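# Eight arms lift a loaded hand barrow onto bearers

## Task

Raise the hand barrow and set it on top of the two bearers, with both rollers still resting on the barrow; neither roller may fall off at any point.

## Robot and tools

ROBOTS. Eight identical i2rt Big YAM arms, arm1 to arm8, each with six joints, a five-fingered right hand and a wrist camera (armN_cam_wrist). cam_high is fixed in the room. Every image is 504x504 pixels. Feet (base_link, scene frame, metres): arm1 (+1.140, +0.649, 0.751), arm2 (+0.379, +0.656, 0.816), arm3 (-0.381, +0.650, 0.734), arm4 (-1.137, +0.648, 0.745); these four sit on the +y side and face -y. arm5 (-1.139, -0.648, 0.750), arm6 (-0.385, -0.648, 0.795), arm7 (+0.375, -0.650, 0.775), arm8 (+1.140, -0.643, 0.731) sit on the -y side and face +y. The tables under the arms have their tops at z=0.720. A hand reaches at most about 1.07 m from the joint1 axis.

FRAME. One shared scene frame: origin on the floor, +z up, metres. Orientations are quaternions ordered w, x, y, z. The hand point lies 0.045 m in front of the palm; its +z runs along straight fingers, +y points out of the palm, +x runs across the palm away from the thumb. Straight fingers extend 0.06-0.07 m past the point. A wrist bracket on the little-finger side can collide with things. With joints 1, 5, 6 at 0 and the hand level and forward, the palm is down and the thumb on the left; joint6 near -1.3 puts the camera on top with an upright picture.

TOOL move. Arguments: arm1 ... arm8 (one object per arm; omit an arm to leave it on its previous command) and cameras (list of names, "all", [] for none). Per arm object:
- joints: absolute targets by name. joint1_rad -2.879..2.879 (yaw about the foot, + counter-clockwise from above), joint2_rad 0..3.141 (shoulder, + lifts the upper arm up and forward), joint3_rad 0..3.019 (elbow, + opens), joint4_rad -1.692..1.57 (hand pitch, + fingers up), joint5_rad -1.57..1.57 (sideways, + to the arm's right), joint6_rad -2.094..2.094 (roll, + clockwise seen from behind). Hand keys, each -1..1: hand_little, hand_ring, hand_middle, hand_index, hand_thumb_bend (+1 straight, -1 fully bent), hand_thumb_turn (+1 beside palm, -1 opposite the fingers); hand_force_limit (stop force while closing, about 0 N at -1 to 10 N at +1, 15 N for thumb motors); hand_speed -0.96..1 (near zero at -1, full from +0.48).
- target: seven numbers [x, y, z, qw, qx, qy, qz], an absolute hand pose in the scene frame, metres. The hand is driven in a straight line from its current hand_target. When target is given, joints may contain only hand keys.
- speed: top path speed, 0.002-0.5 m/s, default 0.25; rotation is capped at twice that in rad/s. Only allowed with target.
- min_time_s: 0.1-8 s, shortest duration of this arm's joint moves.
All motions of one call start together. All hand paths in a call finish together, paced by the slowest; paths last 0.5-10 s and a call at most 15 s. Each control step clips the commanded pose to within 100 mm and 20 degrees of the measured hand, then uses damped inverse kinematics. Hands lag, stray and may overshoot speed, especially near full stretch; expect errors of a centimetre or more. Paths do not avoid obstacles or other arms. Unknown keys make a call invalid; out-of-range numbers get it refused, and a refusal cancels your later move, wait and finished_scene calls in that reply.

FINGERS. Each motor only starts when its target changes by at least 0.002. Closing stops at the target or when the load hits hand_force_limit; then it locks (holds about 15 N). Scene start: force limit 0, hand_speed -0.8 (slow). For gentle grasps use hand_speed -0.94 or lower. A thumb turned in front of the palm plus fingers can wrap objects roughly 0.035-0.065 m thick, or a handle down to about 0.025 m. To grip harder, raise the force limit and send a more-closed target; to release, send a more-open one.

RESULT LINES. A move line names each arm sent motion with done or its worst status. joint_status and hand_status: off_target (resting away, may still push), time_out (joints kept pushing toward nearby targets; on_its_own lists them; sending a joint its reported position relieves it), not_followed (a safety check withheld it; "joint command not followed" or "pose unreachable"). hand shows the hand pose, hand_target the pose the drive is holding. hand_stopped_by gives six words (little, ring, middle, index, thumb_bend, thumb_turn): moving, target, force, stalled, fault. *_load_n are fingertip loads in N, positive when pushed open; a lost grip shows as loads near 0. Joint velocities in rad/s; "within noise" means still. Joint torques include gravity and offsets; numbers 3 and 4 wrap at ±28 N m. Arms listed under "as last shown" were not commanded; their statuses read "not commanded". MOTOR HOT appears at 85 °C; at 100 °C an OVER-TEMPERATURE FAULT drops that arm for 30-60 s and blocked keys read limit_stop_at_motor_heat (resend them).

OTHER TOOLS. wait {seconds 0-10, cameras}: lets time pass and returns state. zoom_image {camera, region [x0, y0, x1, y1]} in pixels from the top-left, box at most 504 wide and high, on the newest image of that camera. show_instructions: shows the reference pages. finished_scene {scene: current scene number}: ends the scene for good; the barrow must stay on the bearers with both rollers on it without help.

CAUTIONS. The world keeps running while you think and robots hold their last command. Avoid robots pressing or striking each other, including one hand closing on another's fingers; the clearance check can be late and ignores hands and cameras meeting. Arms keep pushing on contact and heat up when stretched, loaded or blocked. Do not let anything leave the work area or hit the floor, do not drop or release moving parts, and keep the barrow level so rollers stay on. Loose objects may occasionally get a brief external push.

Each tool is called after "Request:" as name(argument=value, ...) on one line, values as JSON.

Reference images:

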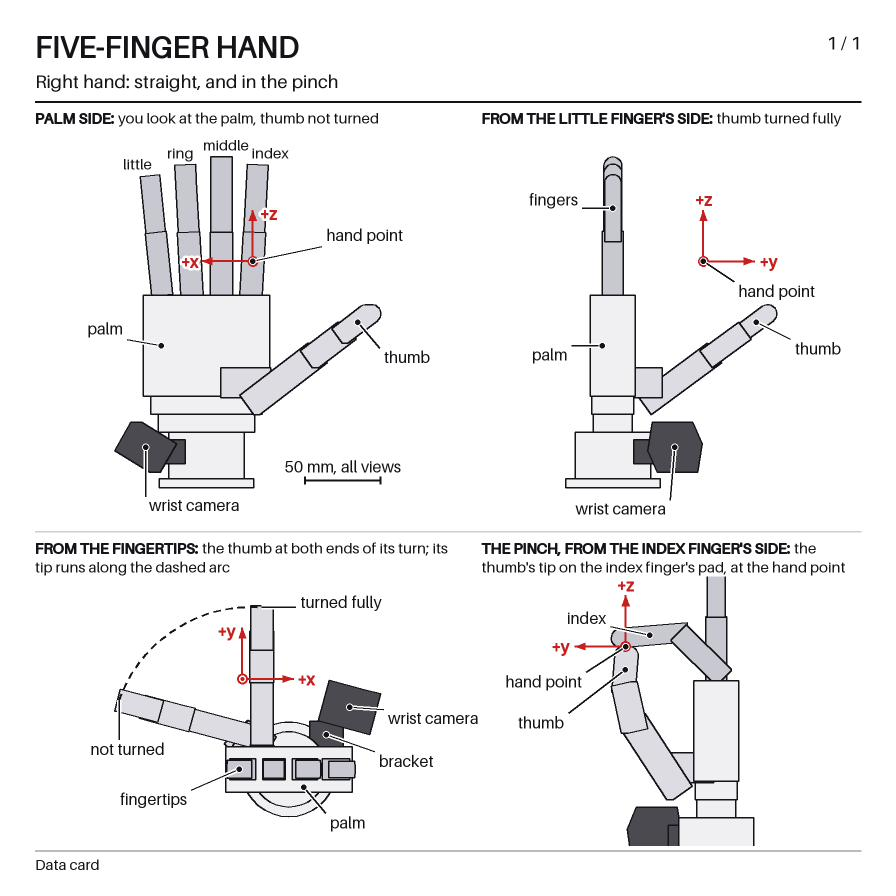

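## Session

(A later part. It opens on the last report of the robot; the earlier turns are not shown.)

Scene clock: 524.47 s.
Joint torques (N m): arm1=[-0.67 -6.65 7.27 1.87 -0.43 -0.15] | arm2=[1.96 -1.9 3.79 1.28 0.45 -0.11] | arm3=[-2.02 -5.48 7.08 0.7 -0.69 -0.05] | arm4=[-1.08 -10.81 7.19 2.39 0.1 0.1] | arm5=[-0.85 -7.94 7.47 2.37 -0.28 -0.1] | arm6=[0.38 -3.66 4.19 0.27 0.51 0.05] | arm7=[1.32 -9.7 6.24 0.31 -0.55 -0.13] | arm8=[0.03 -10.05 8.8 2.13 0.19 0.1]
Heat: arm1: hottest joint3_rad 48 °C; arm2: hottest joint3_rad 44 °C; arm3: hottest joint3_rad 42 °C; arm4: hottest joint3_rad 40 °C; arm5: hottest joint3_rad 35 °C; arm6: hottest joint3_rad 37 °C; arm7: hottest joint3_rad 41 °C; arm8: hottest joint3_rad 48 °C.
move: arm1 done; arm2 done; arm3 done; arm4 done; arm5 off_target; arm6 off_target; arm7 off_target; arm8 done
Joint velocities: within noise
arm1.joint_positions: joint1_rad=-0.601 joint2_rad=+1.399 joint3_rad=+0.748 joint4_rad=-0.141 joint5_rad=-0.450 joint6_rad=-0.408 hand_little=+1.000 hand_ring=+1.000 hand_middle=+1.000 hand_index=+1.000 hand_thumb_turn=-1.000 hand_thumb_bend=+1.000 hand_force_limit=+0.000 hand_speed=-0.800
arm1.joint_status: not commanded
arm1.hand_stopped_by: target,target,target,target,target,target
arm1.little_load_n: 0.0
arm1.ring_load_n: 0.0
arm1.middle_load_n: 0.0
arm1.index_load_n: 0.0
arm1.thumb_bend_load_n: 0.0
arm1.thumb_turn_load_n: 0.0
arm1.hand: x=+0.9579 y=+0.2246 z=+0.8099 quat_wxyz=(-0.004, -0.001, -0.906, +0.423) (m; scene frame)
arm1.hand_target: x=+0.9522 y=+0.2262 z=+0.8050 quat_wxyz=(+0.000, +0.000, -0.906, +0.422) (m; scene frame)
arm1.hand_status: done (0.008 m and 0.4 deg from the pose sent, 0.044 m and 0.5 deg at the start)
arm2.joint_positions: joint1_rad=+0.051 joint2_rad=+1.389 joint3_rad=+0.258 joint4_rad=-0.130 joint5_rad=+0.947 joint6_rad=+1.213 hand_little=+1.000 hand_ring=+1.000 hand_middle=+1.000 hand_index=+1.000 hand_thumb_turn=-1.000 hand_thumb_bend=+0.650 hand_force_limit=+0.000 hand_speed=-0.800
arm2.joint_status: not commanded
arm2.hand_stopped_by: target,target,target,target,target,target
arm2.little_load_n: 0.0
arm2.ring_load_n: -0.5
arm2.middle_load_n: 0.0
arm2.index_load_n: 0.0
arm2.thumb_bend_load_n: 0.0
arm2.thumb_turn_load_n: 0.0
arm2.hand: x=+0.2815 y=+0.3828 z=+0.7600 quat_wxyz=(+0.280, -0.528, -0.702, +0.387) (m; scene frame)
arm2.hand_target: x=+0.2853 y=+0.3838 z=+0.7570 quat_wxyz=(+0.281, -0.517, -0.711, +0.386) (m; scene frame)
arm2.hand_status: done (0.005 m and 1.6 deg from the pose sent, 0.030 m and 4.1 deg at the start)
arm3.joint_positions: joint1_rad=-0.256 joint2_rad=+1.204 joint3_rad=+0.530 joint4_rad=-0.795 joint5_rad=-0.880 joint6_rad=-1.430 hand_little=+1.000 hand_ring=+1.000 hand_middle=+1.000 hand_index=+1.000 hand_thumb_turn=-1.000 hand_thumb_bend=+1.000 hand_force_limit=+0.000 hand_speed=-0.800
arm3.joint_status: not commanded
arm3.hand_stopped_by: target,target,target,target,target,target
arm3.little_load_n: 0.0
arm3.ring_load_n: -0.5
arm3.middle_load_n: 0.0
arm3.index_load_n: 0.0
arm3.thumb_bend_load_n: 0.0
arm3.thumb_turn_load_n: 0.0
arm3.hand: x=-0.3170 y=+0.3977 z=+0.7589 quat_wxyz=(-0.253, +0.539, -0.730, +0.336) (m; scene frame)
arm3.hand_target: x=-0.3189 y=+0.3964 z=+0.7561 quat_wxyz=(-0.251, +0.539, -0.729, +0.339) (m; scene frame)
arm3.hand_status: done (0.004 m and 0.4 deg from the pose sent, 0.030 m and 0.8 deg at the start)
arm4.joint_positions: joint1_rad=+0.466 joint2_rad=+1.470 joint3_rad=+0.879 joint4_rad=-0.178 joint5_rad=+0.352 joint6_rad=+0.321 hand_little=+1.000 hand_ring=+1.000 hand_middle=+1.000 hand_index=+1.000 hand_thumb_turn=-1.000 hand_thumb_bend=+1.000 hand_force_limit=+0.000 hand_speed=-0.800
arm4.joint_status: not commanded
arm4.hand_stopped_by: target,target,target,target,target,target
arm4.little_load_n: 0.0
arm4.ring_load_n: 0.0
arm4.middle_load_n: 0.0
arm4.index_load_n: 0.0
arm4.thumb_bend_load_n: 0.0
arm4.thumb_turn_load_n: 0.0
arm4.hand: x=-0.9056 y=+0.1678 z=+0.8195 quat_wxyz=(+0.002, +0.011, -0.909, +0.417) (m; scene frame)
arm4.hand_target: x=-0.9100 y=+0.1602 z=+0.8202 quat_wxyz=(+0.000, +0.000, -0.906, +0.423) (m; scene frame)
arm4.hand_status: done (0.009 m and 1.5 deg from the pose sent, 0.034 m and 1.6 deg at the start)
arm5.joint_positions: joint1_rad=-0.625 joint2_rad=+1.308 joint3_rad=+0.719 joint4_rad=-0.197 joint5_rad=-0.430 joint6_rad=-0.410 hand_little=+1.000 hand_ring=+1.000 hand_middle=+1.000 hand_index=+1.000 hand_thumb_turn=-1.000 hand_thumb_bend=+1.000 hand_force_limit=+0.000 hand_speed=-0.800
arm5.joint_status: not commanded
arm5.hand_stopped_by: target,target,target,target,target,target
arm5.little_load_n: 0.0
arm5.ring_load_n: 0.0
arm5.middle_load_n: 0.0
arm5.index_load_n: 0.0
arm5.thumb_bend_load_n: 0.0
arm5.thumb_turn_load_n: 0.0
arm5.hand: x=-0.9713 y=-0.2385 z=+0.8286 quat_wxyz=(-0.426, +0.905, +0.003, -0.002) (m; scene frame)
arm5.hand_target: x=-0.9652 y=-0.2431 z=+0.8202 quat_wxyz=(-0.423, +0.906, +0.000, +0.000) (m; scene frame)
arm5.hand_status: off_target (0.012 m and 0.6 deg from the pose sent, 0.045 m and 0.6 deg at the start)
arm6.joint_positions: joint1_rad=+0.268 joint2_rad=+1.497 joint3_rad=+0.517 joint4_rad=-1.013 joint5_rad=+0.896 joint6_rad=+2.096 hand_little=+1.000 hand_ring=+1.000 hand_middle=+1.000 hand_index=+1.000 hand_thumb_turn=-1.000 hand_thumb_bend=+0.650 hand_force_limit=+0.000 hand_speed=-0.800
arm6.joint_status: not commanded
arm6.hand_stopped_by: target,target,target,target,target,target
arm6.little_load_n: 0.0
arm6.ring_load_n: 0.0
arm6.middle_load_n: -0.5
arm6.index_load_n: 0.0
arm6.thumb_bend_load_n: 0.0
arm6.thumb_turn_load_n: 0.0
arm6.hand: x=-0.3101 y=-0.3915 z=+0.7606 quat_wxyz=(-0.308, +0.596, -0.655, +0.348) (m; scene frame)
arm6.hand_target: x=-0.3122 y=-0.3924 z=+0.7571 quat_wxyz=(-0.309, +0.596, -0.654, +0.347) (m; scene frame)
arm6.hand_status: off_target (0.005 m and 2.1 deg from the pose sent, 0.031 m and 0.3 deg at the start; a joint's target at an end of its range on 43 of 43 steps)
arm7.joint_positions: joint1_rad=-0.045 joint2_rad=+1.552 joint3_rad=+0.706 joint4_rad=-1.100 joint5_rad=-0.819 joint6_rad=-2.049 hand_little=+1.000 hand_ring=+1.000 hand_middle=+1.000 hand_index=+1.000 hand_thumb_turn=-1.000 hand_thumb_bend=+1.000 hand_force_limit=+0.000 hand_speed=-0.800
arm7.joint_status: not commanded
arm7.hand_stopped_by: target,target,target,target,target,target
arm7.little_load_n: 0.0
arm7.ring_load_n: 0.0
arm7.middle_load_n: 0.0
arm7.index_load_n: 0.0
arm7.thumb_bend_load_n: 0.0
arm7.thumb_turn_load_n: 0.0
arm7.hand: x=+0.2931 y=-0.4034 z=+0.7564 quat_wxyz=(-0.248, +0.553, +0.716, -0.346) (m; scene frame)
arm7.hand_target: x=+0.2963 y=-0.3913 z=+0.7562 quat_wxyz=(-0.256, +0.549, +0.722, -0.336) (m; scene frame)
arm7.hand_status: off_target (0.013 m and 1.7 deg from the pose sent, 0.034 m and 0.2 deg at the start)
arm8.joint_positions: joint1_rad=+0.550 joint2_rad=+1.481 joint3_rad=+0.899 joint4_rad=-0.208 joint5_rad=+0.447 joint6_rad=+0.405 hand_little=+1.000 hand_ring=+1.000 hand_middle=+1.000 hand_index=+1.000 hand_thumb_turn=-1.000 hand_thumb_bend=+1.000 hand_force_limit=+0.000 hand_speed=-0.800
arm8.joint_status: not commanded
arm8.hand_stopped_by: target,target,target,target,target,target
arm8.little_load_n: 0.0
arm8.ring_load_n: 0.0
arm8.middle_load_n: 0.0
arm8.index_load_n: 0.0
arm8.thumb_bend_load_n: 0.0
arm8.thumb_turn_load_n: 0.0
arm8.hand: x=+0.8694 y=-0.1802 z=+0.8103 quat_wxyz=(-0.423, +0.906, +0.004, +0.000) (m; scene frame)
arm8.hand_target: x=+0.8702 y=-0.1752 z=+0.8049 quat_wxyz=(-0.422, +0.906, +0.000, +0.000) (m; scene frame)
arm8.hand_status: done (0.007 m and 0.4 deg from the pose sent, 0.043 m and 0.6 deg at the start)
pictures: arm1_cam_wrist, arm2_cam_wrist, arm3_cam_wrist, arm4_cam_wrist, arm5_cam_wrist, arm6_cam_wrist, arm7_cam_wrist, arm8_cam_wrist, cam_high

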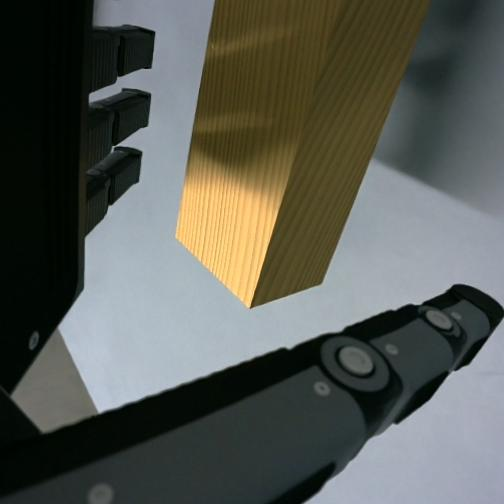

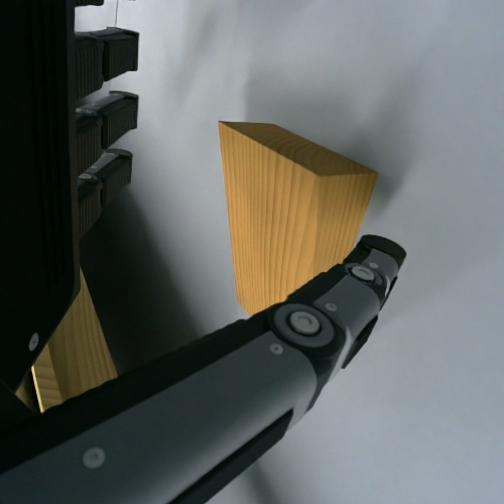

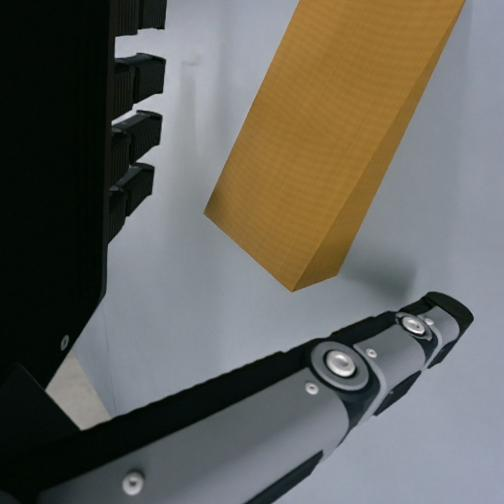

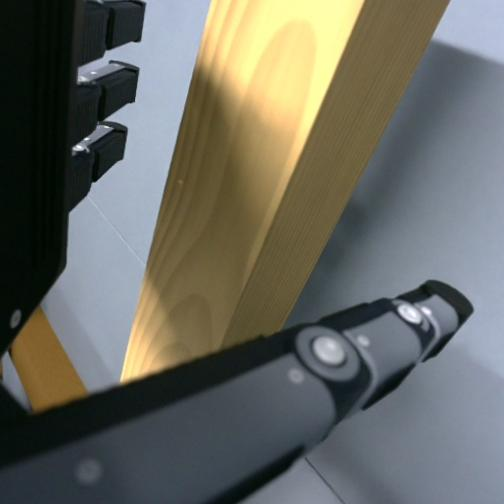

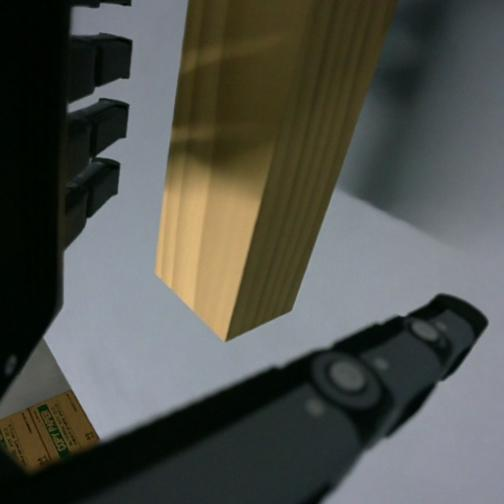

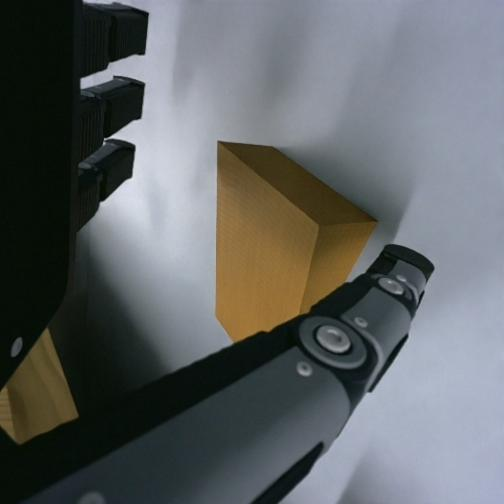

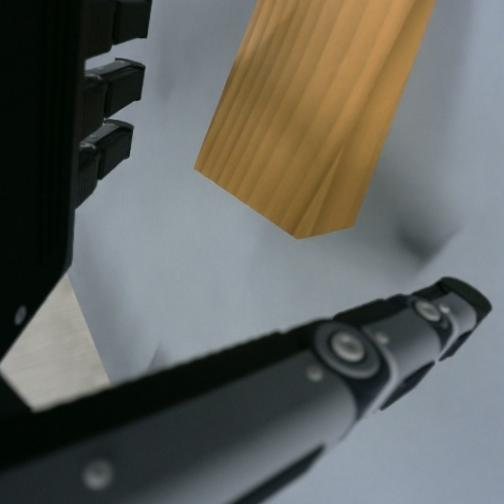

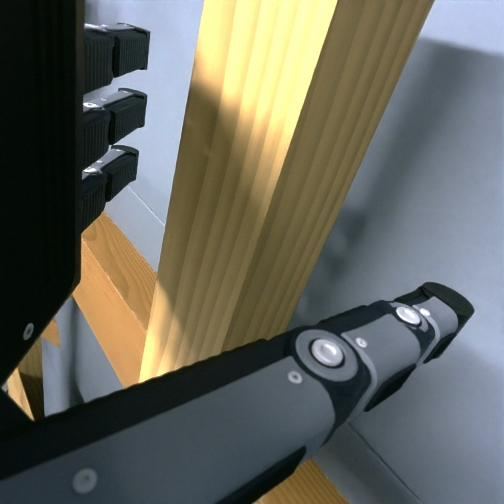

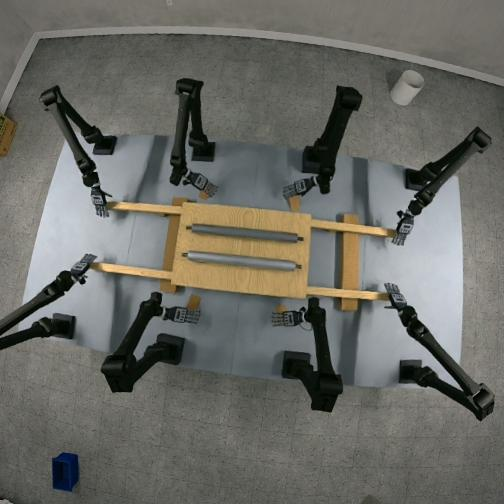

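Request:
move(arm1={"target": [0.952, 0.227, 0.767, 0, 0, 0.9063, -0.4226], "speed": 0.05}, arm2={"target": [0.2854, 0.3837, 0.738, 0.2804, -0.5166, -0.711, 0.386], "speed": 0.025}, arm3={"target": [-0.3195, 0.396, 0.739, 0.2513, -0.5393, 0.7288, -0.3395], "speed": 0.025}, arm4={"target": [-0.91, 0.16, 0.79, 0, 0, 0.9063, -0.4226], "speed": 0.05}, arm5={"target": [-0.965, -0.243, 0.789, 0.4226, -0.9063, 0, 0], "speed": 0.05}, arm6={"target": [-0.3135, -0.3925, 0.738, 0.3162, -0.5823, 0.6581, -0.3574], "speed": 0.025}, arm7={"target": [0.2963, -0.378, 0.7385, 0.2557, -0.5488, -0.7218, 0.3363], "speed": 0.025}, arm8={"target": [0.87, -0.175, 0.776, 0.4226, -0.9063, 0, 0], "speed": 0.05}, cameras=["arm2_cam_wrist", "arm3_cam_wrist", "arm6_cam_wrist", "arm7_cam_wrist", "cam_high"])

Scene clock: 578.30 s.
Joint torques (N m): arm1=[-0.85 -7.77 6.41 1.65 -0.38 -0.12] | arm2=[1.96 -2.49 3.04 1.35 0.47 -0.09] | arm3=[-2.14 -5.83 6.64 0.65 -0.67 -0.08] | arm4=[-0.97 -11.11 6.67 2.32 0.11 0.09] | arm5=[-0.73 -8.41 6.68 2.4 -0.25 -0.08] | arm6=[0.44 -4.01 3.59 0.25 0.52 0.05] | arm7=[1.55 -9.29 7.27 0.54 -0.59 -0.12] | arm8=[-0.03 -10.29 8.25 2.15 0.19 0.09]
Heat: arm1: hottest joint3_rad 45 °C; arm2: hottest joint3_rad 43 °C; arm3: hottest joint3_rad 41 °C; arm4: hottest joint3_rad 38 °C; arm5: hottest joint3_rad 36 °C; arm6: hottest joint3_rad 36 °C; arm7: hottest joint3_rad 42 °C; arm8: hottest joint3_rad 43 °C.
move: arm1 off_target; arm2 done; arm3 done; arm4 done; arm5 off_target; arm6 off_target; arm7 off_target; arm8 done
Joint velocities: within noise
arm1.joint_positions: joint1_rad=-0.601 joint2_rad=+1.475 joint3_rad=+0.708 joint4_rad=-0.013 joint5_rad=-0.452 joint6_rad=-0.408 hand_little=+1.000 hand_ring=+1.000 hand_middle=+1.000 hand_index=+1.000 hand_thumb_turn=-1.000 hand_thumb_bend=+1.000 hand_force_limit=+0.000 hand_speed=-0.800
arm1.joint_status: not commanded
arm1.hand_stopped_by: target,target,target,target,target,target
arm1.little_load_n: 0.0
arm1.ring_load_n: 0.0
arm1.middle_load_n: 0.0
arm1.index_load_n: 0.0
arm1.thumb_bend_load_n: 0.0
arm1.thumb_turn_load_n: 0.0
arm1.hand: x=+0.9567 y=+0.2221 z=+0.7766 quat_wxyz=(-0.001, +0.001, -0.904, +0.428) (m; scene frame)
arm1.hand_target: x=+0.9523 y=+0.2270 z=+0.7673 quat_wxyz=(+0.000, +0.000, -0.906, +0.423) (m; scene frame)
arm1.hand_status: off_target (0.012 m and 0.6 deg from the pose sent, 0.043 m and 0.4 deg at the start)
arm2.joint_positions: joint1_rad=+0.052 joint2_rad=+1.500 joint3_rad=+0.250 joint4_rad=-0.012 joint5_rad=+0.947 joint6_rad=+1.212 hand_little=+1.000 hand_ring=+1.000 hand_middle=+1.000 hand_index=+1.000 hand_thumb_turn=-1.000 hand_thumb_bend=+0.650 hand_force_limit=+0.000 hand_speed=-0.800
arm2.joint_status: not commanded
arm2.hand_stopped_by: target,target,target,target,target,target
arm2.little_load_n: 0.0
arm2.ring_load_n: 0.0
arm2.middle_load_n: 0.0
arm2.index_load_n: 0.0
arm2.thumb_bend_load_n: 0.0
arm2.thumb_turn_load_n: 0.0
arm2.hand: x=+0.2815 y=+0.3824 z=+0.7408 quat_wxyz=(+0.281, -0.527, -0.703, +0.387) (m; scene frame)
arm2.hand_target: x=+0.2854 y=+0.3837 z=+0.7381 quat_wxyz=(+0.281, -0.517, -0.711, +0.386) (m; scene frame)
arm2.hand_status: done (0.005 m and 1.5 deg from the pose sent, 0.022 m and 1.6 deg at the start)
arm3.joint_positions: joint1_rad=-0.257 joint2_rad=+1.251 joint3_rad=+0.509 joint4_rad=-0.727 joint5_rad=-0.880 joint6_rad=-1.432 hand_little=+1.000 hand_ring=+1.000 hand_middle=+1.000 hand_index=+1.000 hand_thumb_turn=-1.000 hand_thumb_bend=+1.000 hand_force_limit=+0.000 hand_speed=-0.800
arm3.joint_status: not commanded
arm3.hand_stopped_by: target,target,target,target,target,target
arm3.little_load_n: 0.0
arm3.ring_load_n: 0.0
arm3.middle_load_n: 0.0
arm3.index_load_n: 0.0
arm3.thumb_bend_load_n: 0.0
arm3.thumb_turn_load_n: 0.0
arm3.hand: x=-0.3177 y=+0.3966 z=+0.7421 quat_wxyz=(-0.252, +0.539, -0.730, +0.337) (m; scene frame)
arm3.hand_target: x=-0.3195 y=+0.3959 z=+0.7391 quat_wxyz=(-0.251, +0.539, -0.729, +0.340) (m; scene frame)
arm3.hand_status: done (0.004 m and 0.4 deg from the pose sent, 0.020 m and 0.4 deg at the start)
arm4.joint_positions: joint1_rad=+0.466 joint2_rad=+1.524 joint3_rad=+0.844 joint4_rad=-0.088 joint5_rad=+0.352 joint6_rad=+0.321 hand_little=+1.000 hand_ring=+1.000 hand_middle=+1.000 hand_index=+1.000 hand_thumb_turn=-1.000 hand_thumb_bend=+1.000 hand_force_limit=+0.000 hand_speed=-0.800
arm4.joint_status: not commanded
arm4.hand_stopped_by: target,target,target,target,target,target
arm4.little_load_n: 0.0
arm4.ring_load_n: 0.0
arm4.middle_load_n: 0.0
arm4.index_load_n: 0.0
arm4.thumb_bend_load_n: 0.0
arm4.thumb_turn_load_n: 0.0
arm4.hand: x=-0.9058 y=+0.1674 z=+0.7899 quat_wxyz=(+0.002, +0.011, -0.909, +0.417) (m; scene frame)
arm4.hand_target: x=-0.9101 y=+0.1602 z=+0.7900 quat_wxyz=(+0.000, +0.000, -0.906, +0.422) (m; scene frame)
arm4.hand_status: done (0.009 m and 1.5 deg from the pose sent, 0.031 m and 1.5 deg at the start)
arm5.joint_positions: joint1_rad=-0.627 joint2_rad=+1.372 joint3_rad=+0.681 joint4_rad=-0.091 joint5_rad=-0.432 joint6_rad=-0.412 hand_little=+1.000 hand_ring=+1.000 hand_middle=+1.000 hand_index=+1.000 hand_thumb_turn=-1.000 hand_thumb_bend=+1.000 hand_force_limit=+0.000 hand_speed=-0.800
arm5.joint_status: not commanded
arm5.hand_stopped_by: target,target,target,target,target,target
arm5.little_load_n: 0.0
arm5.ring_load_n: 0.0
arm5.middle_load_n: 0.0
arm5.index_load_n: 0.0
arm5.thumb_bend_load_n: 0.0
arm5.thumb_turn_load_n: 0.0
arm5.hand: x=-0.9702 y=-0.2366 z=+0.7995 quat_wxyz=(-0.428, +0.904, +0.004, -0.001) (m; scene frame)
arm5.hand_target: x=-0.9653 y=-0.2432 z=+0.7892 quat_wxyz=(-0.422, +0.906, +0.000, +0.000) (m; scene frame)
arm5.hand_status: off_target (0.013 m and 0.8 deg from the pose sent, 0.040 m and 0.6 deg at the start)
arm6.joint_positions: joint1_rad=+0.269 joint2_rad=+1.564 joint3_rad=+0.507 joint4_rad=-0.936 joint5_rad=+0.894 joint6_rad=+2.096 hand_little=+1.000 hand_ring=+1.000 hand_middle=+1.000 hand_index=+1.000 hand_thumb_turn=-1.000 hand_thumb_bend=+0.650 hand_force_limit=+0.000 hand_speed=-0.800
arm6.joint_status: not commanded
arm6.hand_stopped_by: target,target,target,target,target,target
arm6.little_load_n: 0.0
arm6.ring_load_n: 0.0
arm6.middle_load_n: 0.0
arm6.index_load_n: 0.0
arm6.thumb_bend_load_n: 0.0
arm6.thumb_turn_load_n: 0.0
arm6.hand: x=-0.3108 y=-0.3912 z=+0.7415 quat_wxyz=(-0.308, +0.596, -0.655, +0.347) (m; scene frame)
arm6.hand_target: x=-0.3128 y=-0.3925 z=+0.7381 quat_wxyz=(-0.309, +0.597, -0.654, +0.347) (m; scene frame)
arm6.hand_status: off_target (0.005 m and 2.2 deg from the pose sent, 0.023 m and 2.1 deg at the start; a joint's target at an end of its range on 47 of 47 steps)
arm7.joint_positions: joint1_rad=-0.045 joint2_rad=+1.613 joint3_rad=+0.711 joint4_rad=-1.060 joint5_rad=-0.819 joint6_rad=-2.049 hand_little=+1.000 hand_ring=+1.000 hand_middle=+1.000 hand_index=+1.000 hand_thumb_turn=-1.000 hand_thumb_bend=+1.000 hand_force_limit=+0.000 hand_speed=-0.800
arm7.joint_status: not commanded
arm7.hand_stopped_by: target,target,target,target,target,target
arm7.little_load_n: 0.0
arm7.ring_load_n: 0.0
arm7.middle_load_n: 0.0
arm7.index_load_n: 0.0
arm7.thumb_bend_load_n: -0.5
arm7.thumb_turn_load_n: 1.5
arm7.hand: x=+0.2934 y=-0.4007 z=+0.7397 quat_wxyz=(-0.244, +0.555, +0.713, -0.352) (m; scene frame)
arm7.hand_target: x=+0.2965 y=-0.3784 z=+0.7393 quat_wxyz=(-0.256, +0.549, +0.722, -0.336) (m; scene frame)
arm7.hand_status: off_target (0.023 m and 2.6 deg from the pose sent, 0.031 m and 1.7 deg at the start)
arm8.joint_positions: joint1_rad=+0.550 joint2_rad=+1.532 joint3_rad=+0.865 joint4_rad=-0.122 joint5_rad=+0.446 joint6_rad=+0.405 hand_little=+1.000 hand_ring=+1.000 hand_middle=+1.000 hand_index=+1.000 hand_thumb_turn=-1.000 hand_thumb_bend=+1.000 hand_force_limit=+0.000 hand_speed=-0.800
arm8.joint_status: not commanded
arm8.hand_stopped_by: target,target,target,target,target,target
arm8.little_load_n: 0.0
arm8.ring_load_n: 0.0
arm8.middle_load_n: 0.0
arm8.index_load_n: 0.0
arm8.thumb_bend_load_n: 0.0
arm8.thumb_turn_load_n: 0.0
arm8.hand: x=+0.8687 y=-0.1794 z=+0.7824 quat_wxyz=(-0.423, +0.906, +0.003, -0.001) (m; scene frame)
arm8.hand_target: x=+0.8700 y=-0.1753 z=+0.7761 quat_wxyz=(-0.422, +0.906, +0.000, +0.000) (m; scene frame)
arm8.hand_status: done (0.008 m and 0.4 deg from the pose sent, 0.035 m and 0.4 deg at the start)
pictures: arm2_cam_wrist, arm3_cam_wrist, arm6_cam_wrist, arm7_cam_wrist, cam_high

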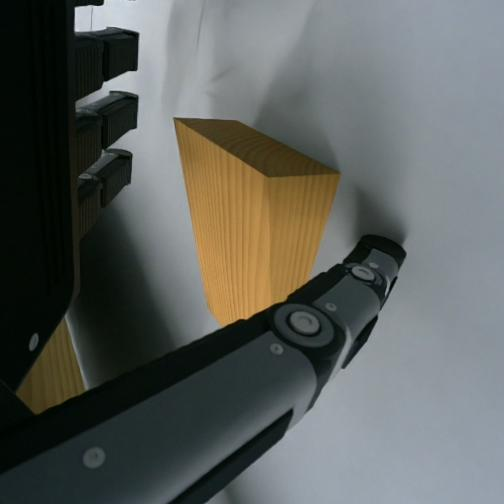

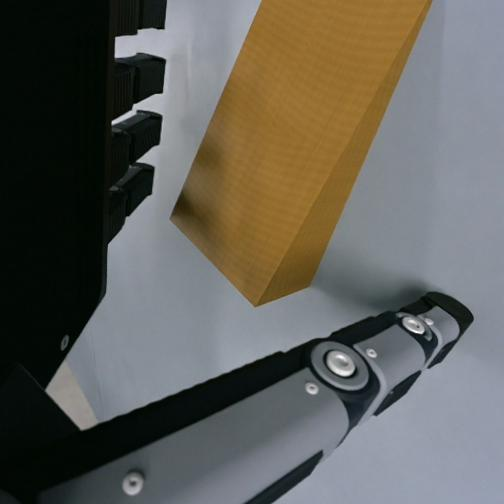

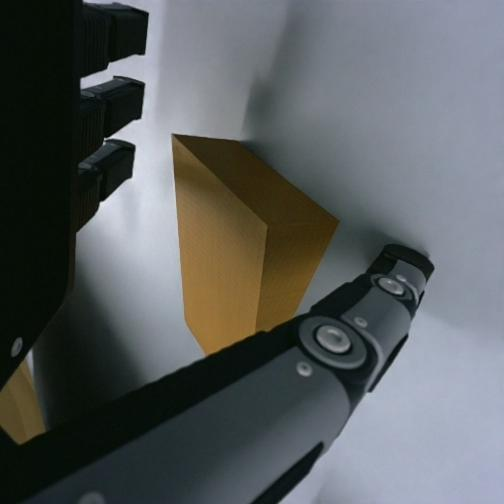

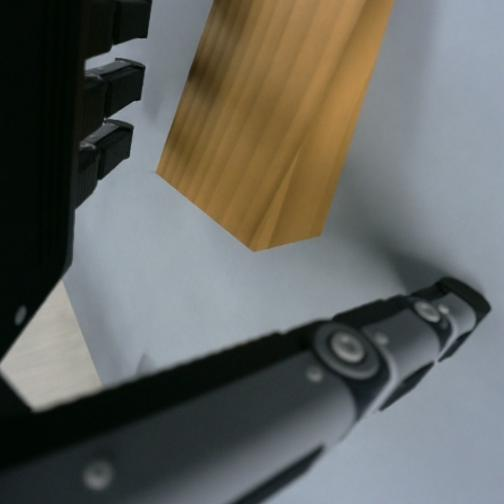

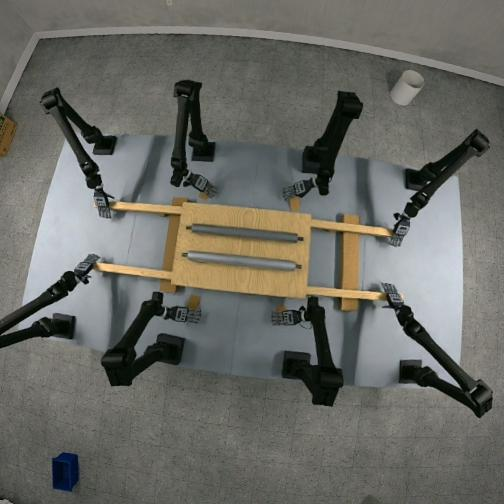

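Request:
move(arm1={"joints": {"hand_little": -0.6, "hand_ring": -0.6, "hand_middle": -0.6, "hand_index": -0.6, "hand_thumb_bend": -0.3, "hand_speed": -0.9, "hand_force_limit": -0.2}}, arm2={"joints": {"hand_middle": 0.3, "hand_index": 0.3, "hand_thumb_bend": -0.3, "hand_speed": -0.9, "hand_force_limit": -0.35}}, arm3={"joints": {"hand_middle": 0.3, "hand_index": 0.3, "hand_thumb_bend": -0.3, "hand_speed": -0.9, "hand_force_limit": -0.35}}, arm4={"joints": {"hand_little": -0.6, "hand_ring": -0.6, "hand_middle": -0.6, "hand_index": -0.6, "hand_thumb_bend": -0.3, "hand_speed": -0.9, "hand_force_limit": -0.2}}, arm5={"joints": {"hand_little": -0.6, "hand_ring": -0.6, "hand_middle": -0.6, "hand_index": -0.6, "hand_thumb_bend": -0.3, "hand_speed": -0.9, "hand_force_limit": -0.2}}, arm6={"joints": {"hand_middle": 0.3, "hand_index": 0.3, "hand_thumb_bend": -0.3, "hand_speed": -0.9, "hand_force_limit": -0.35}}, arm7={"target": [0.2965, -0.372, 0.752, 0.2557, -0.5488, -0.7218, 0.3363], "speed": 0.03}, arm8={"joints": {"hand_little": -0.6, "hand_ring": -0.6, "hand_middle": -0.6, "hand_index": -0.6, "hand_thumb_bend": -0.3, "hand_speed": -0.9, "hand_force_limit": -0.2}}, cameras=["arm2_cam_wrist", "arm3_cam_wrist", "arm6_cam_wrist", "arm7_cam_wrist", "cam_high"])

Scene clock: 619.73 s.
Joint torques (N m): arm1=[-1.14 -8.59 5.96 0.55 0.26 -0.11] | arm2=[1.85 -2.26 3.02 1.26 0.4 -0.11] | arm3=[-2.14 -5.77 6.64 0.62 0 -0.08] | arm4=[-0.38 -12.57 6.57 0.76 0.16 0.08] | arm5=[-0.79 -8.59 6.71 0.83 0.39 0.01] | arm6=[0.38 -4.01 3.6 0.27 0.47 0.02] | arm7=[1.79 -11.34 7.31 -0.49 -0.57 -0.11] | arm8=[0.97 -11.81 8.1 0.44 0.27 0.09]
Heat: arm1: hottest joint3_rad 43 °C; arm2: hottest joint3_rad 42 °C; arm3: hottest joint3_rad 42 °C; arm4: hottest joint3_rad 37 °C; arm5: hottest joint3_rad 34 °C; arm6: hottest joint3_rad 35 °C; arm7: hottest joint3_rad 43 °C; arm8: hottest joint3_rad 41 °C.
move: arm1 off_target; arm2 off_target; arm3 off_target; arm4 off_target; arm5 off_target; arm6 off_target; arm7 moving; arm8 off_target
Joint velocities: within noise
arm1.joint_positions: joint1_rad=-0.598 joint2_rad=+1.487 joint3_rad=+0.711 joint4_rad=+0.024 joint5_rad=-0.465 joint6_rad=-0.413 hand_little=+0.098 hand_ring=+0.107 hand_middle=+0.107 hand_index=+0.117 hand_thumb_turn=-1.000 hand_thumb_bend=+0.418 hand_force_limit=-0.200 hand_speed=-0.900
arm1.joint_status: hand_little off_target (ended at +0.098, target -0.600); hand_ring off_target (ended at +0.107, target -0.600); hand_middle off_target (ended at +0.107, target -0.600); hand_index off_target (ended at +0.117, target -0.600); hand_thumb_bend off_target (ended at +0.418, target -0.300); the others done
arm1.hand_stopped_by: force,force,force,force,force,target
arm1.little_load_n: 4.5
arm1.ring_load_n: 3.5
arm1.middle_load_n: 4.0
arm1.index_load_n: 1.5
arm1.thumb_bend_load_n: 5.5
arm1.thumb_turn_load_n: 0.5
arm1.hand: x=+0.9555 y=+0.2142 z=+0.7777 quat_wxyz=(+0.001, +0.010, -0.898, +0.440) (m; scene frame)
arm1.hand_target: x=+0.9522 y=+0.2272 z=+0.7671 quat_wxyz=(+0.000, +0.000, -0.906, +0.422) (m; scene frame)
arm1.hand_status: not commanded
arm2.joint_positions: joint1_rad=+0.052 joint2_rad=+1.500 joint3_rad=+0.250 joint4_rad=-0.010 joint5_rad=+0.948 joint6_rad=+1.212 hand_little=+1.000 hand_ring=+1.000 hand_middle=+0.490 hand_index=+0.490 hand_thumb_turn=-1.000 hand_thumb_bend=+0.397 hand_force_limit=-0.350 hand_speed=-0.900
arm2.joint_status: hand_middle off_target (ended at +0.490, target +0.300); hand_index off_target (ended at +0.490, target +0.300); hand_thumb_bend off_target (ended at +0.397, target -0.300); the others done
arm2.hand_stopped_by: target,target,force,force,force,target
arm2.little_load_n: 0.0
arm2.ring_load_n: 0.0
arm2.middle_load_n: 3.5
arm2.index_load_n: 4.0
arm2.thumb_bend_load_n: 9.0
arm2.thumb_turn_load_n: -1.0
arm2.hand: x=+0.2813 y=+0.3819 z=+0.7412 quat_wxyz=(+0.280, -0.527, -0.702, +0.388) (m; scene frame)
arm2.hand_target: x=+0.2854 y=+0.3836 z=+0.7381 quat_wxyz=(+0.280, -0.517, -0.711, +0.386) (m; scene frame)
arm2.hand_status: not commanded
arm3.joint_positions: joint1_rad=-0.257 joint2_rad=+1.251 joint3_rad=+0.509 joint4_rad=-0.726 joint5_rad=-0.900 joint6_rad=-1.432 hand_little=+1.000 hand_ring=+1.000 hand_middle=+0.536 hand_index=+0.301 hand_thumb_turn=-1.000 hand_thumb_bend=+0.605 hand_force_limit=-0.350 hand_speed=-0.900
arm3.joint_status: hand_middle off_target (ended at +0.536, target +0.300); hand_thumb_bend off_target (ended at +0.605, target -0.300); the others done
arm3.hand_stopped_by: target,target,force,force,force,target
arm3.little_load_n: 0.0
arm3.ring_load_n: 0.0
arm3.middle_load_n: 2.5
arm3.index_load_n: 4.5
arm3.thumb_bend_load_n: 4.5
arm3.thumb_turn_load_n: 0.0
arm3.hand: x=-0.3146 y=+0.3959 z=+0.7442 quat_wxyz=(-0.258, +0.538, -0.726, +0.343) (m; scene frame)
arm3.hand_target: x=-0.3196 y=+0.3960 z=+0.7391 quat_wxyz=(-0.251, +0.539, -0.729, +0.339) (m; scene frame)
arm3.hand_status: not commanded
arm4.joint_positions: joint1_rad=+0.459 joint2_rad=+1.535 joint3_rad=+0.844 joint4_rad=-0.051 joint5_rad=+0.351 joint6_rad=+0.324 hand_little=+0.088 hand_ring=+0.098 hand_middle=+0.061 hand_index=+0.051 hand_thumb_turn=-1.000 hand_thumb_bend=+0.432 hand_force_limit=-0.200 hand_speed=-0.900
arm4.joint_status: hand_little off_target (ended at +0.088, target -0.600); hand_ring off_target (ended at +0.098, target -0.600); hand_middle off_target (ended at +0.061, target -0.600); hand_index off_target (ended at +0.051, target -0.600); hand_thumb_bend off_target (ended at +0.432, target -0.300); the others done
arm4.hand_stopped_by: force,force,force,force,force,target
arm4.little_load_n: 0.5
arm4.ring_load_n: 0.0
arm4.middle_load_n: 3.0
arm4.index_load_n: 6.0
arm4.thumb_bend_load_n: 6.0
arm4.thumb_turn_load_n: 0.5
arm4.hand: x=-0.9054 y=+0.1592 z=+0.7909 quat_wxyz=(-0.003, +0.004, -0.904, +0.428) (m; scene frame)
arm4.hand_target: x=-0.9102 y=+0.1602 z=+0.7901 quat_wxyz=(+0.000, +0.000, -0.906, +0.423) (m; scene frame)
arm4.hand_status: not commanded
arm5.joint_positions: joint1_rad=-0.627 joint2_rad=+1.374 joint3_rad=+0.681 joint4_rad=-0.056 joint5_rad=-0.448 joint6_rad=-0.423 hand_little=+0.257 hand_ring=+0.276 hand_middle=+0.284 hand_index=+0.295 hand_thumb_turn=-1.000 hand_thumb_bend=+0.333 hand_force_limit=-0.200 hand_speed=-0.900
arm5.joint_status: hand_little off_target (ended at +0.257, target -0.600); hand_ring off_target (ended at +0.276, target -0.600); hand_middle off_target (ended at +0.284, target -0.600); hand_index off_target (ended at +0.295, target -0.600); hand_thumb_bend off_target (ended at +0.333, target -0.300); the others done
arm5.hand_stopped_by: force,force,force,force,force,target
arm5.little_load_n: 6.0
arm5.ring_load_n: 2.5
arm5.middle_load_n: 1.5
arm5.index_load_n: 1.5
arm5.thumb_bend_load_n: 6.0
arm5.thumb_turn_load_n: 1.5
arm5.hand: x=-0.9681 y=-0.2299 z=+0.8038 quat_wxyz=(-0.443, +0.896, +0.016, +0.003) (m; scene frame)
arm5.hand_target: x=-0.9653 y=-0.2432 z=+0.7893 quat_wxyz=(-0.423, +0.906, +0.000, +0.000) (m; scene frame)
arm5.hand_status: not commanded
arm6.joint_positions: joint1_rad=+0.269 joint2_rad=+1.564 joint3_rad=+0.507 joint4_rad=-0.936 joint5_rad=+0.895 joint6_rad=+2.099 hand_little=+1.000 hand_ring=+1.000 hand_middle=+0.490 hand_index=+0.527 hand_thumb_turn=-1.000 hand_thumb_bend=+0.406 hand_force_limit=-0.350 hand_speed=-0.900
arm6.joint_status: hand_middle off_target (ended at +0.490, target +0.300); hand_index off_target (ended at +0.527, target +0.300); hand_thumb_bend off_target (ended at +0.406, target -0.300); the others done
arm6.hand_stopped_by: target,target,force,force,force,target
arm6.little_load_n: 0.0
arm6.ring_load_n: 0.0
arm6.middle_load_n: 3.5
arm6.index_load_n: 2.0
arm6.thumb_bend_load_n: 7.5
arm6.thumb_turn_load_n: 0.5
arm6.hand: x=-0.3106 y=-0.3909 z=+0.7417 quat_wxyz=(-0.309, +0.595, -0.656, +0.347) (m; scene frame)
arm6.hand_target: x=-0.3128 y=-0.3925 z=+0.7381 quat_wxyz=(-0.309, +0.597, -0.654, +0.347) (m; scene frame)
arm6.hand_status: not commanded
arm7.joint_positions: joint1_rad=-0.045 joint2_rad=+1.613 joint3_rad=+0.739 joint4_rad=-1.079 joint5_rad=-0.819 joint6_rad=-2.049 hand_little=+1.000 hand_ring=+1.000 hand_middle=+1.000 hand_index=+1.000 hand_thumb_turn=-1.000 hand_thumb_bend=+1.000 hand_force_limit=+0.000 hand_speed=-0.800
arm7.joint_status: not commanded
arm7.hand_stopped_by: target,target,target,target,target,target
arm7.little_load_n: 0.0
arm7.ring_load_n: 0.0
arm7.middle_load_n: 0.0
arm7.index_load_n: 0.0
arm7.thumb_bend_load_n: 0.0
arm7.thumb_turn_load_n: 0.0
arm7.hand: x=+0.2939 y=-0.3904 z=+0.7455 quat_wxyz=(-0.246, +0.554, +0.714, -0.349) (m; scene frame)
arm7.hand_target: x=+0.2965 y=-0.3724 z=+0.7522 quat_wxyz=(-0.256, +0.549, +0.721, -0.336) (m; scene frame)
arm7.hand_status: moving (0.020 m and 2.1 deg from the pose sent, 0.031 m and 2.6 deg at the start)
arm8.joint_positions: joint1_rad=+0.538 joint2_rad=+1.547 joint3_rad=+0.866 joint4_rad=-0.080 joint5_rad=+0.444 joint6_rad=+0.405 hand_little=+0.005 hand_ring=+0.023 hand_middle=+0.005 hand_index=+0.015 hand_thumb_turn=-1.000 hand_thumb_bend=+0.481 hand_force_limit=-0.200 hand_speed=-0.900
arm8.joint_status: hand_little off_target (ended at +0.005, target -0.600); hand_ring off_target (ended at +0.023, target -0.600); hand_middle off_target (ended at +0.005, target -0.600); hand_index off_target (ended at +0.015, target -0.600); hand_thumb_bend off_target (ended at +0.481, target -0.300); the others done
arm8.hand_stopped_by: force,force,force,force,force,target
arm8.little_load_n: 5.0
arm8.ring_load_n: 1.0
arm8.middle_load_n: 6.5
arm8.index_load_n: 3.5
arm8.thumb_bend_load_n: 6.5
arm8.thumb_turn_load_n: 0.5
arm8.hand: x=+0.8693 y=-0.1690 z=+0.7821 quat_wxyz=(-0.434, +0.901, -0.005, -0.006) (m; scene frame)
arm8.hand_target: x=+0.8701 y=-0.1753 z=+0.7760 quat_wxyz=(-0.423, +0.906, +0.000, +0.000) (m; scene frame)
arm8.hand_status: not commanded
pictures: arm2_cam_wrist, arm3_cam_wrist, arm6_cam_wrist, arm7_cam_wrist, cam_high

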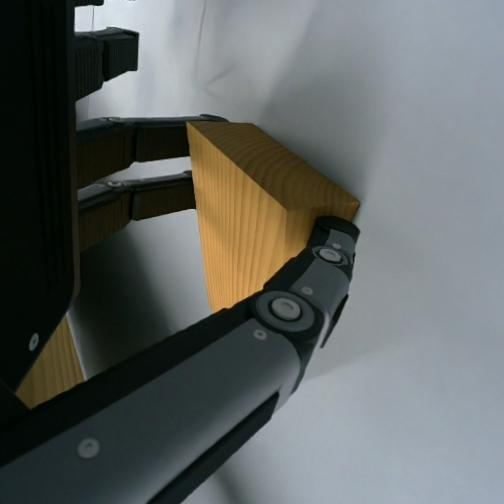

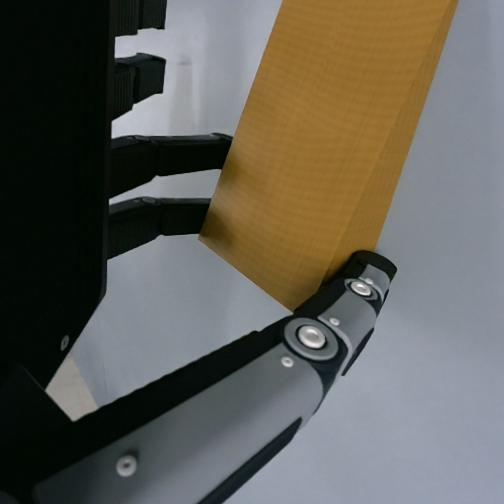

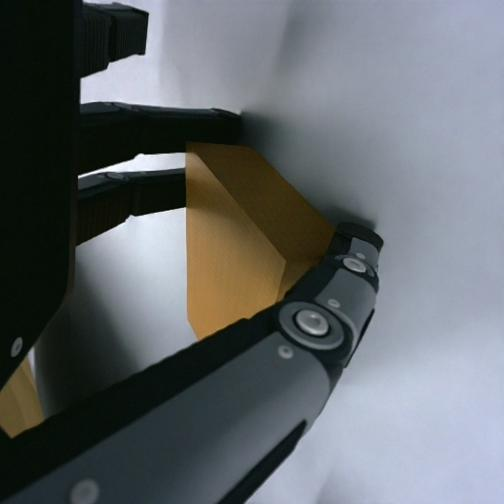

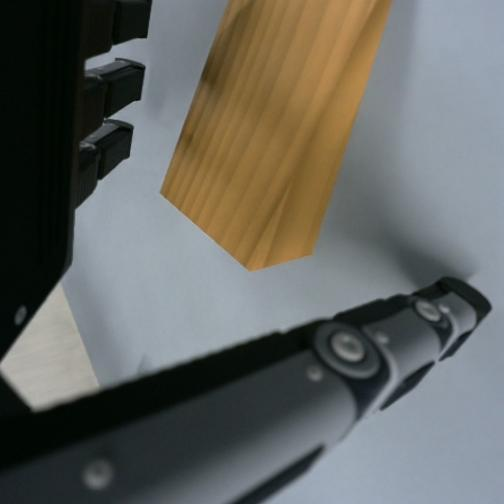

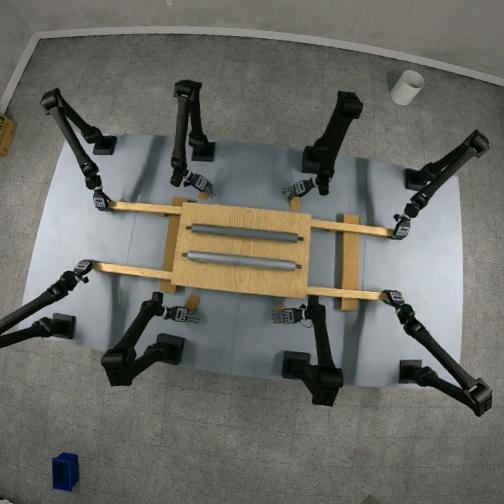

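Request:
move(arm7={"target": [0.2965, -0.36, 0.745, 0.2557, -0.5488, -0.7218, 0.3363], "speed": 0.03}, cameras=["arm7_cam_wrist"])

Scene clock: 634.37 s.
Joint torques (N m): arm1=[-0.26 -8.29 6.02 0.46 0.23 -0.07] | arm2=[1.9 -2.55 3.02 1.24 0.41 -0.1] | arm3=[-2.02 -5.77 6.65 0.66 -0.03 -0.06] | arm4=[-0.67 -12.57 6.67 0.72 0.16 0.07] | arm5=[-0.73 -8.59 6.72 0.87 0.4 0.01] | arm6=[0.44 -4.01 3.6 0.27 0.47 0.03] | arm7=[1.55 -10.58 7.42 0.08 -0.61 -0.08] | arm8=[0.97 -11.81 8.1 0.46 0.27 0.09]
Heat: arm1: hottest joint3_rad 44 °C; arm2: hottest joint3_rad 42 °C; arm3: hottest joint3_rad 42 °C; arm4: hottest joint3_rad 37 °C; arm5: hottest joint3_rad 33 °C; arm6: hottest joint3_rad 35 °C; arm7: hottest joint3_rad 43 °C; arm8: hottest joint3_rad 42 °C.
move: arm7 off_target
Joint velocities: within noise
arm1, arm2, arm3, arm4, arm5, arm6, arm8: as last shown
arm1.index_load_n: 2.0
arm1.thumb_bend_load_n: 6.0
arm2.thumb_turn_load_n: -0.5
arm3.index_load_n: 5.0
arm4.middle_load_n: 3.5
arm4.thumb_bend_load_n: 5.5
arm5.index_load_n: 1.0
arm5.thumb_turn_load_n: 1.0
arm7.joint_positions: joint1_rad=-0.045 joint2_rad=+1.642 joint3_rad=+0.768 joint4_rad=-1.079 joint5_rad=-0.819 joint6_rad=-2.049 hand_little=+1.000 hand_ring=+1.000 hand_middle=+1.000 hand_index=+1.000 hand_thumb_turn=-1.000 hand_thumb_bend=+1.000 hand_force_limit=+0.000 hand_speed=-0.800
arm7.joint_status: not commanded
arm7.hand_stopped_by: target,target,target,target,target,target
arm7.little_load_n: 0.0
arm7.ring_load_n: 0.0
arm7.middle_load_n: 0.0
arm7.index_load_n: 0.0
arm7.thumb_bend_load_n: 0.0
arm7.thumb_turn_load_n: 0.0
arm7.hand: x=+0.2944 y=-0.3795 z=+0.7429 quat_wxyz=(-0.246, +0.554, +0.715, -0.349) (m; scene frame)
arm7.hand_target: x=+0.2966 y=-0.3604 z=+0.7454 quat_wxyz=(-0.256, +0.549, +0.721, -0.336) (m; scene frame)
arm7.hand_status: off_target (0.020 m and 2.1 deg from the pose sent, 0.030 m and 2.1 deg at the start)
arm8.middle_load_n: 6.0
pictures: arm7_cam_wrist

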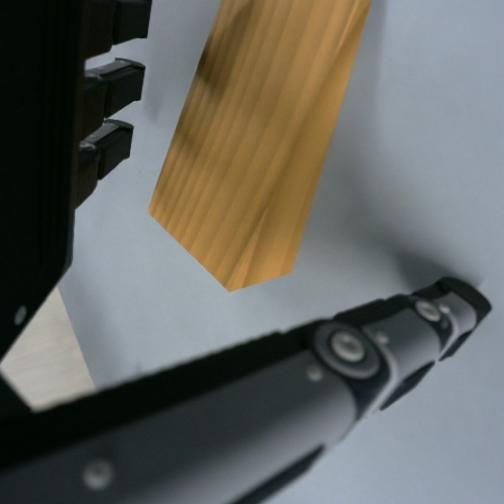

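Request:
move(arm7={"joints": {"hand_ring": 0.3, "hand_middle": 0.3, "hand_index": 0.3, "hand_thumb_bend": -0.3, "hand_speed": -0.9, "hand_force_limit": -0.35}}, cameras=["arm7_cam_wrist"])

Scene clock: 647.97 s.
Joint torques (N m): arm1=[-0.97 -8.12 5.96 0.14 0.23 -0.14] | arm2=[1.79 -2.32 3.03 1.25 0.4 -0.11] | arm3=[-2.14 -5.77 6.67 0.68 0 -0.06] | arm4=[-0.67 -12.28 6.69 0.91 0.17 0.08] | arm5=[-0.73 -8.64 6.71 0.84 0.4 0.02] | arm6=[0.38 -4.01 3.6 0.28 0.47 0.03] | arm7=[1.44 -10.7 7.3 0.12 0.15 -0.08] | arm8=[0.97 -11.93 8.1 0.46 0.27 0.1]
Heat: arm1: hottest joint3_rad 44 °C; arm2: hottest joint3_rad 42 °C; arm3: hottest joint3_rad 41 °C; arm4: hottest joint3_rad 37 °C; arm5: hottest joint3_rad 33 °C; arm6: hottest joint3_rad 35 °C; arm7: hottest joint3_rad 43 °C; arm8: hottest joint3_rad 42 °C.
move: arm7 off_target
Joint velocities: within noise
arm1, arm2, arm3, arm4, arm5, arm6, arm8: as last shown
arm1.index_load_n: 1.5
arm1.thumb_turn_load_n: 1.0
arm2.thumb_turn_load_n: -1.0
arm3.index_load_n: 4.5
arm3.thumb_bend_load_n: 5.0
arm4.thumb_bend_load_n: 6.0
arm5.middle_load_n: 2.0
arm5.index_load_n: 1.5
arm6.little_load_n: -0.5
arm6.thumb_turn_load_n: 0.0
arm7.joint_positions: joint1_rad=-0.045 joint2_rad=+1.642 joint3_rad=+0.768 joint4_rad=-1.080 joint5_rad=-0.838 joint6_rad=-2.049 hand_little=+1.000 hand_ring=+0.300 hand_middle=+0.396 hand_index=+0.301 hand_thumb_turn=-1.000 hand_thumb_bend=+0.616 hand_force_limit=-0.350 hand_speed=-0.900
arm7.joint_status: hand_middle off_target (ended at +0.396, target +0.300); hand_thumb_bend off_target (ended at +0.616, target -0.300); the others done
arm7.hand_stopped_by: target,target,force,target,force,target
arm7.little_load_n: 0.0
arm7.ring_load_n: 2.5
arm7.middle_load_n: 2.5
arm7.index_load_n: 2.5
arm7.thumb_bend_load_n: 5.0
arm7.thumb_turn_load_n: 0.5
arm7.hand: x=+0.2909 y=-0.3787 z=+0.7447 quat_wxyz=(-0.254, +0.554, +0.710, -0.353) (m; scene frame)
arm7.hand_target: x=+0.2966 y=-0.3604 z=+0.7454 quat_wxyz=(-0.256, +0.549, +0.721, -0.336) (m; scene frame)
arm7.hand_status: not commanded
arm8.little_load_n: 5.5
arm8.index_load_n: 4.0
pictures: arm7_cam_wrist

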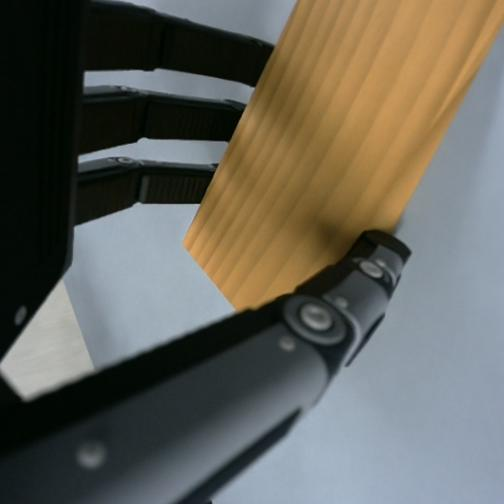

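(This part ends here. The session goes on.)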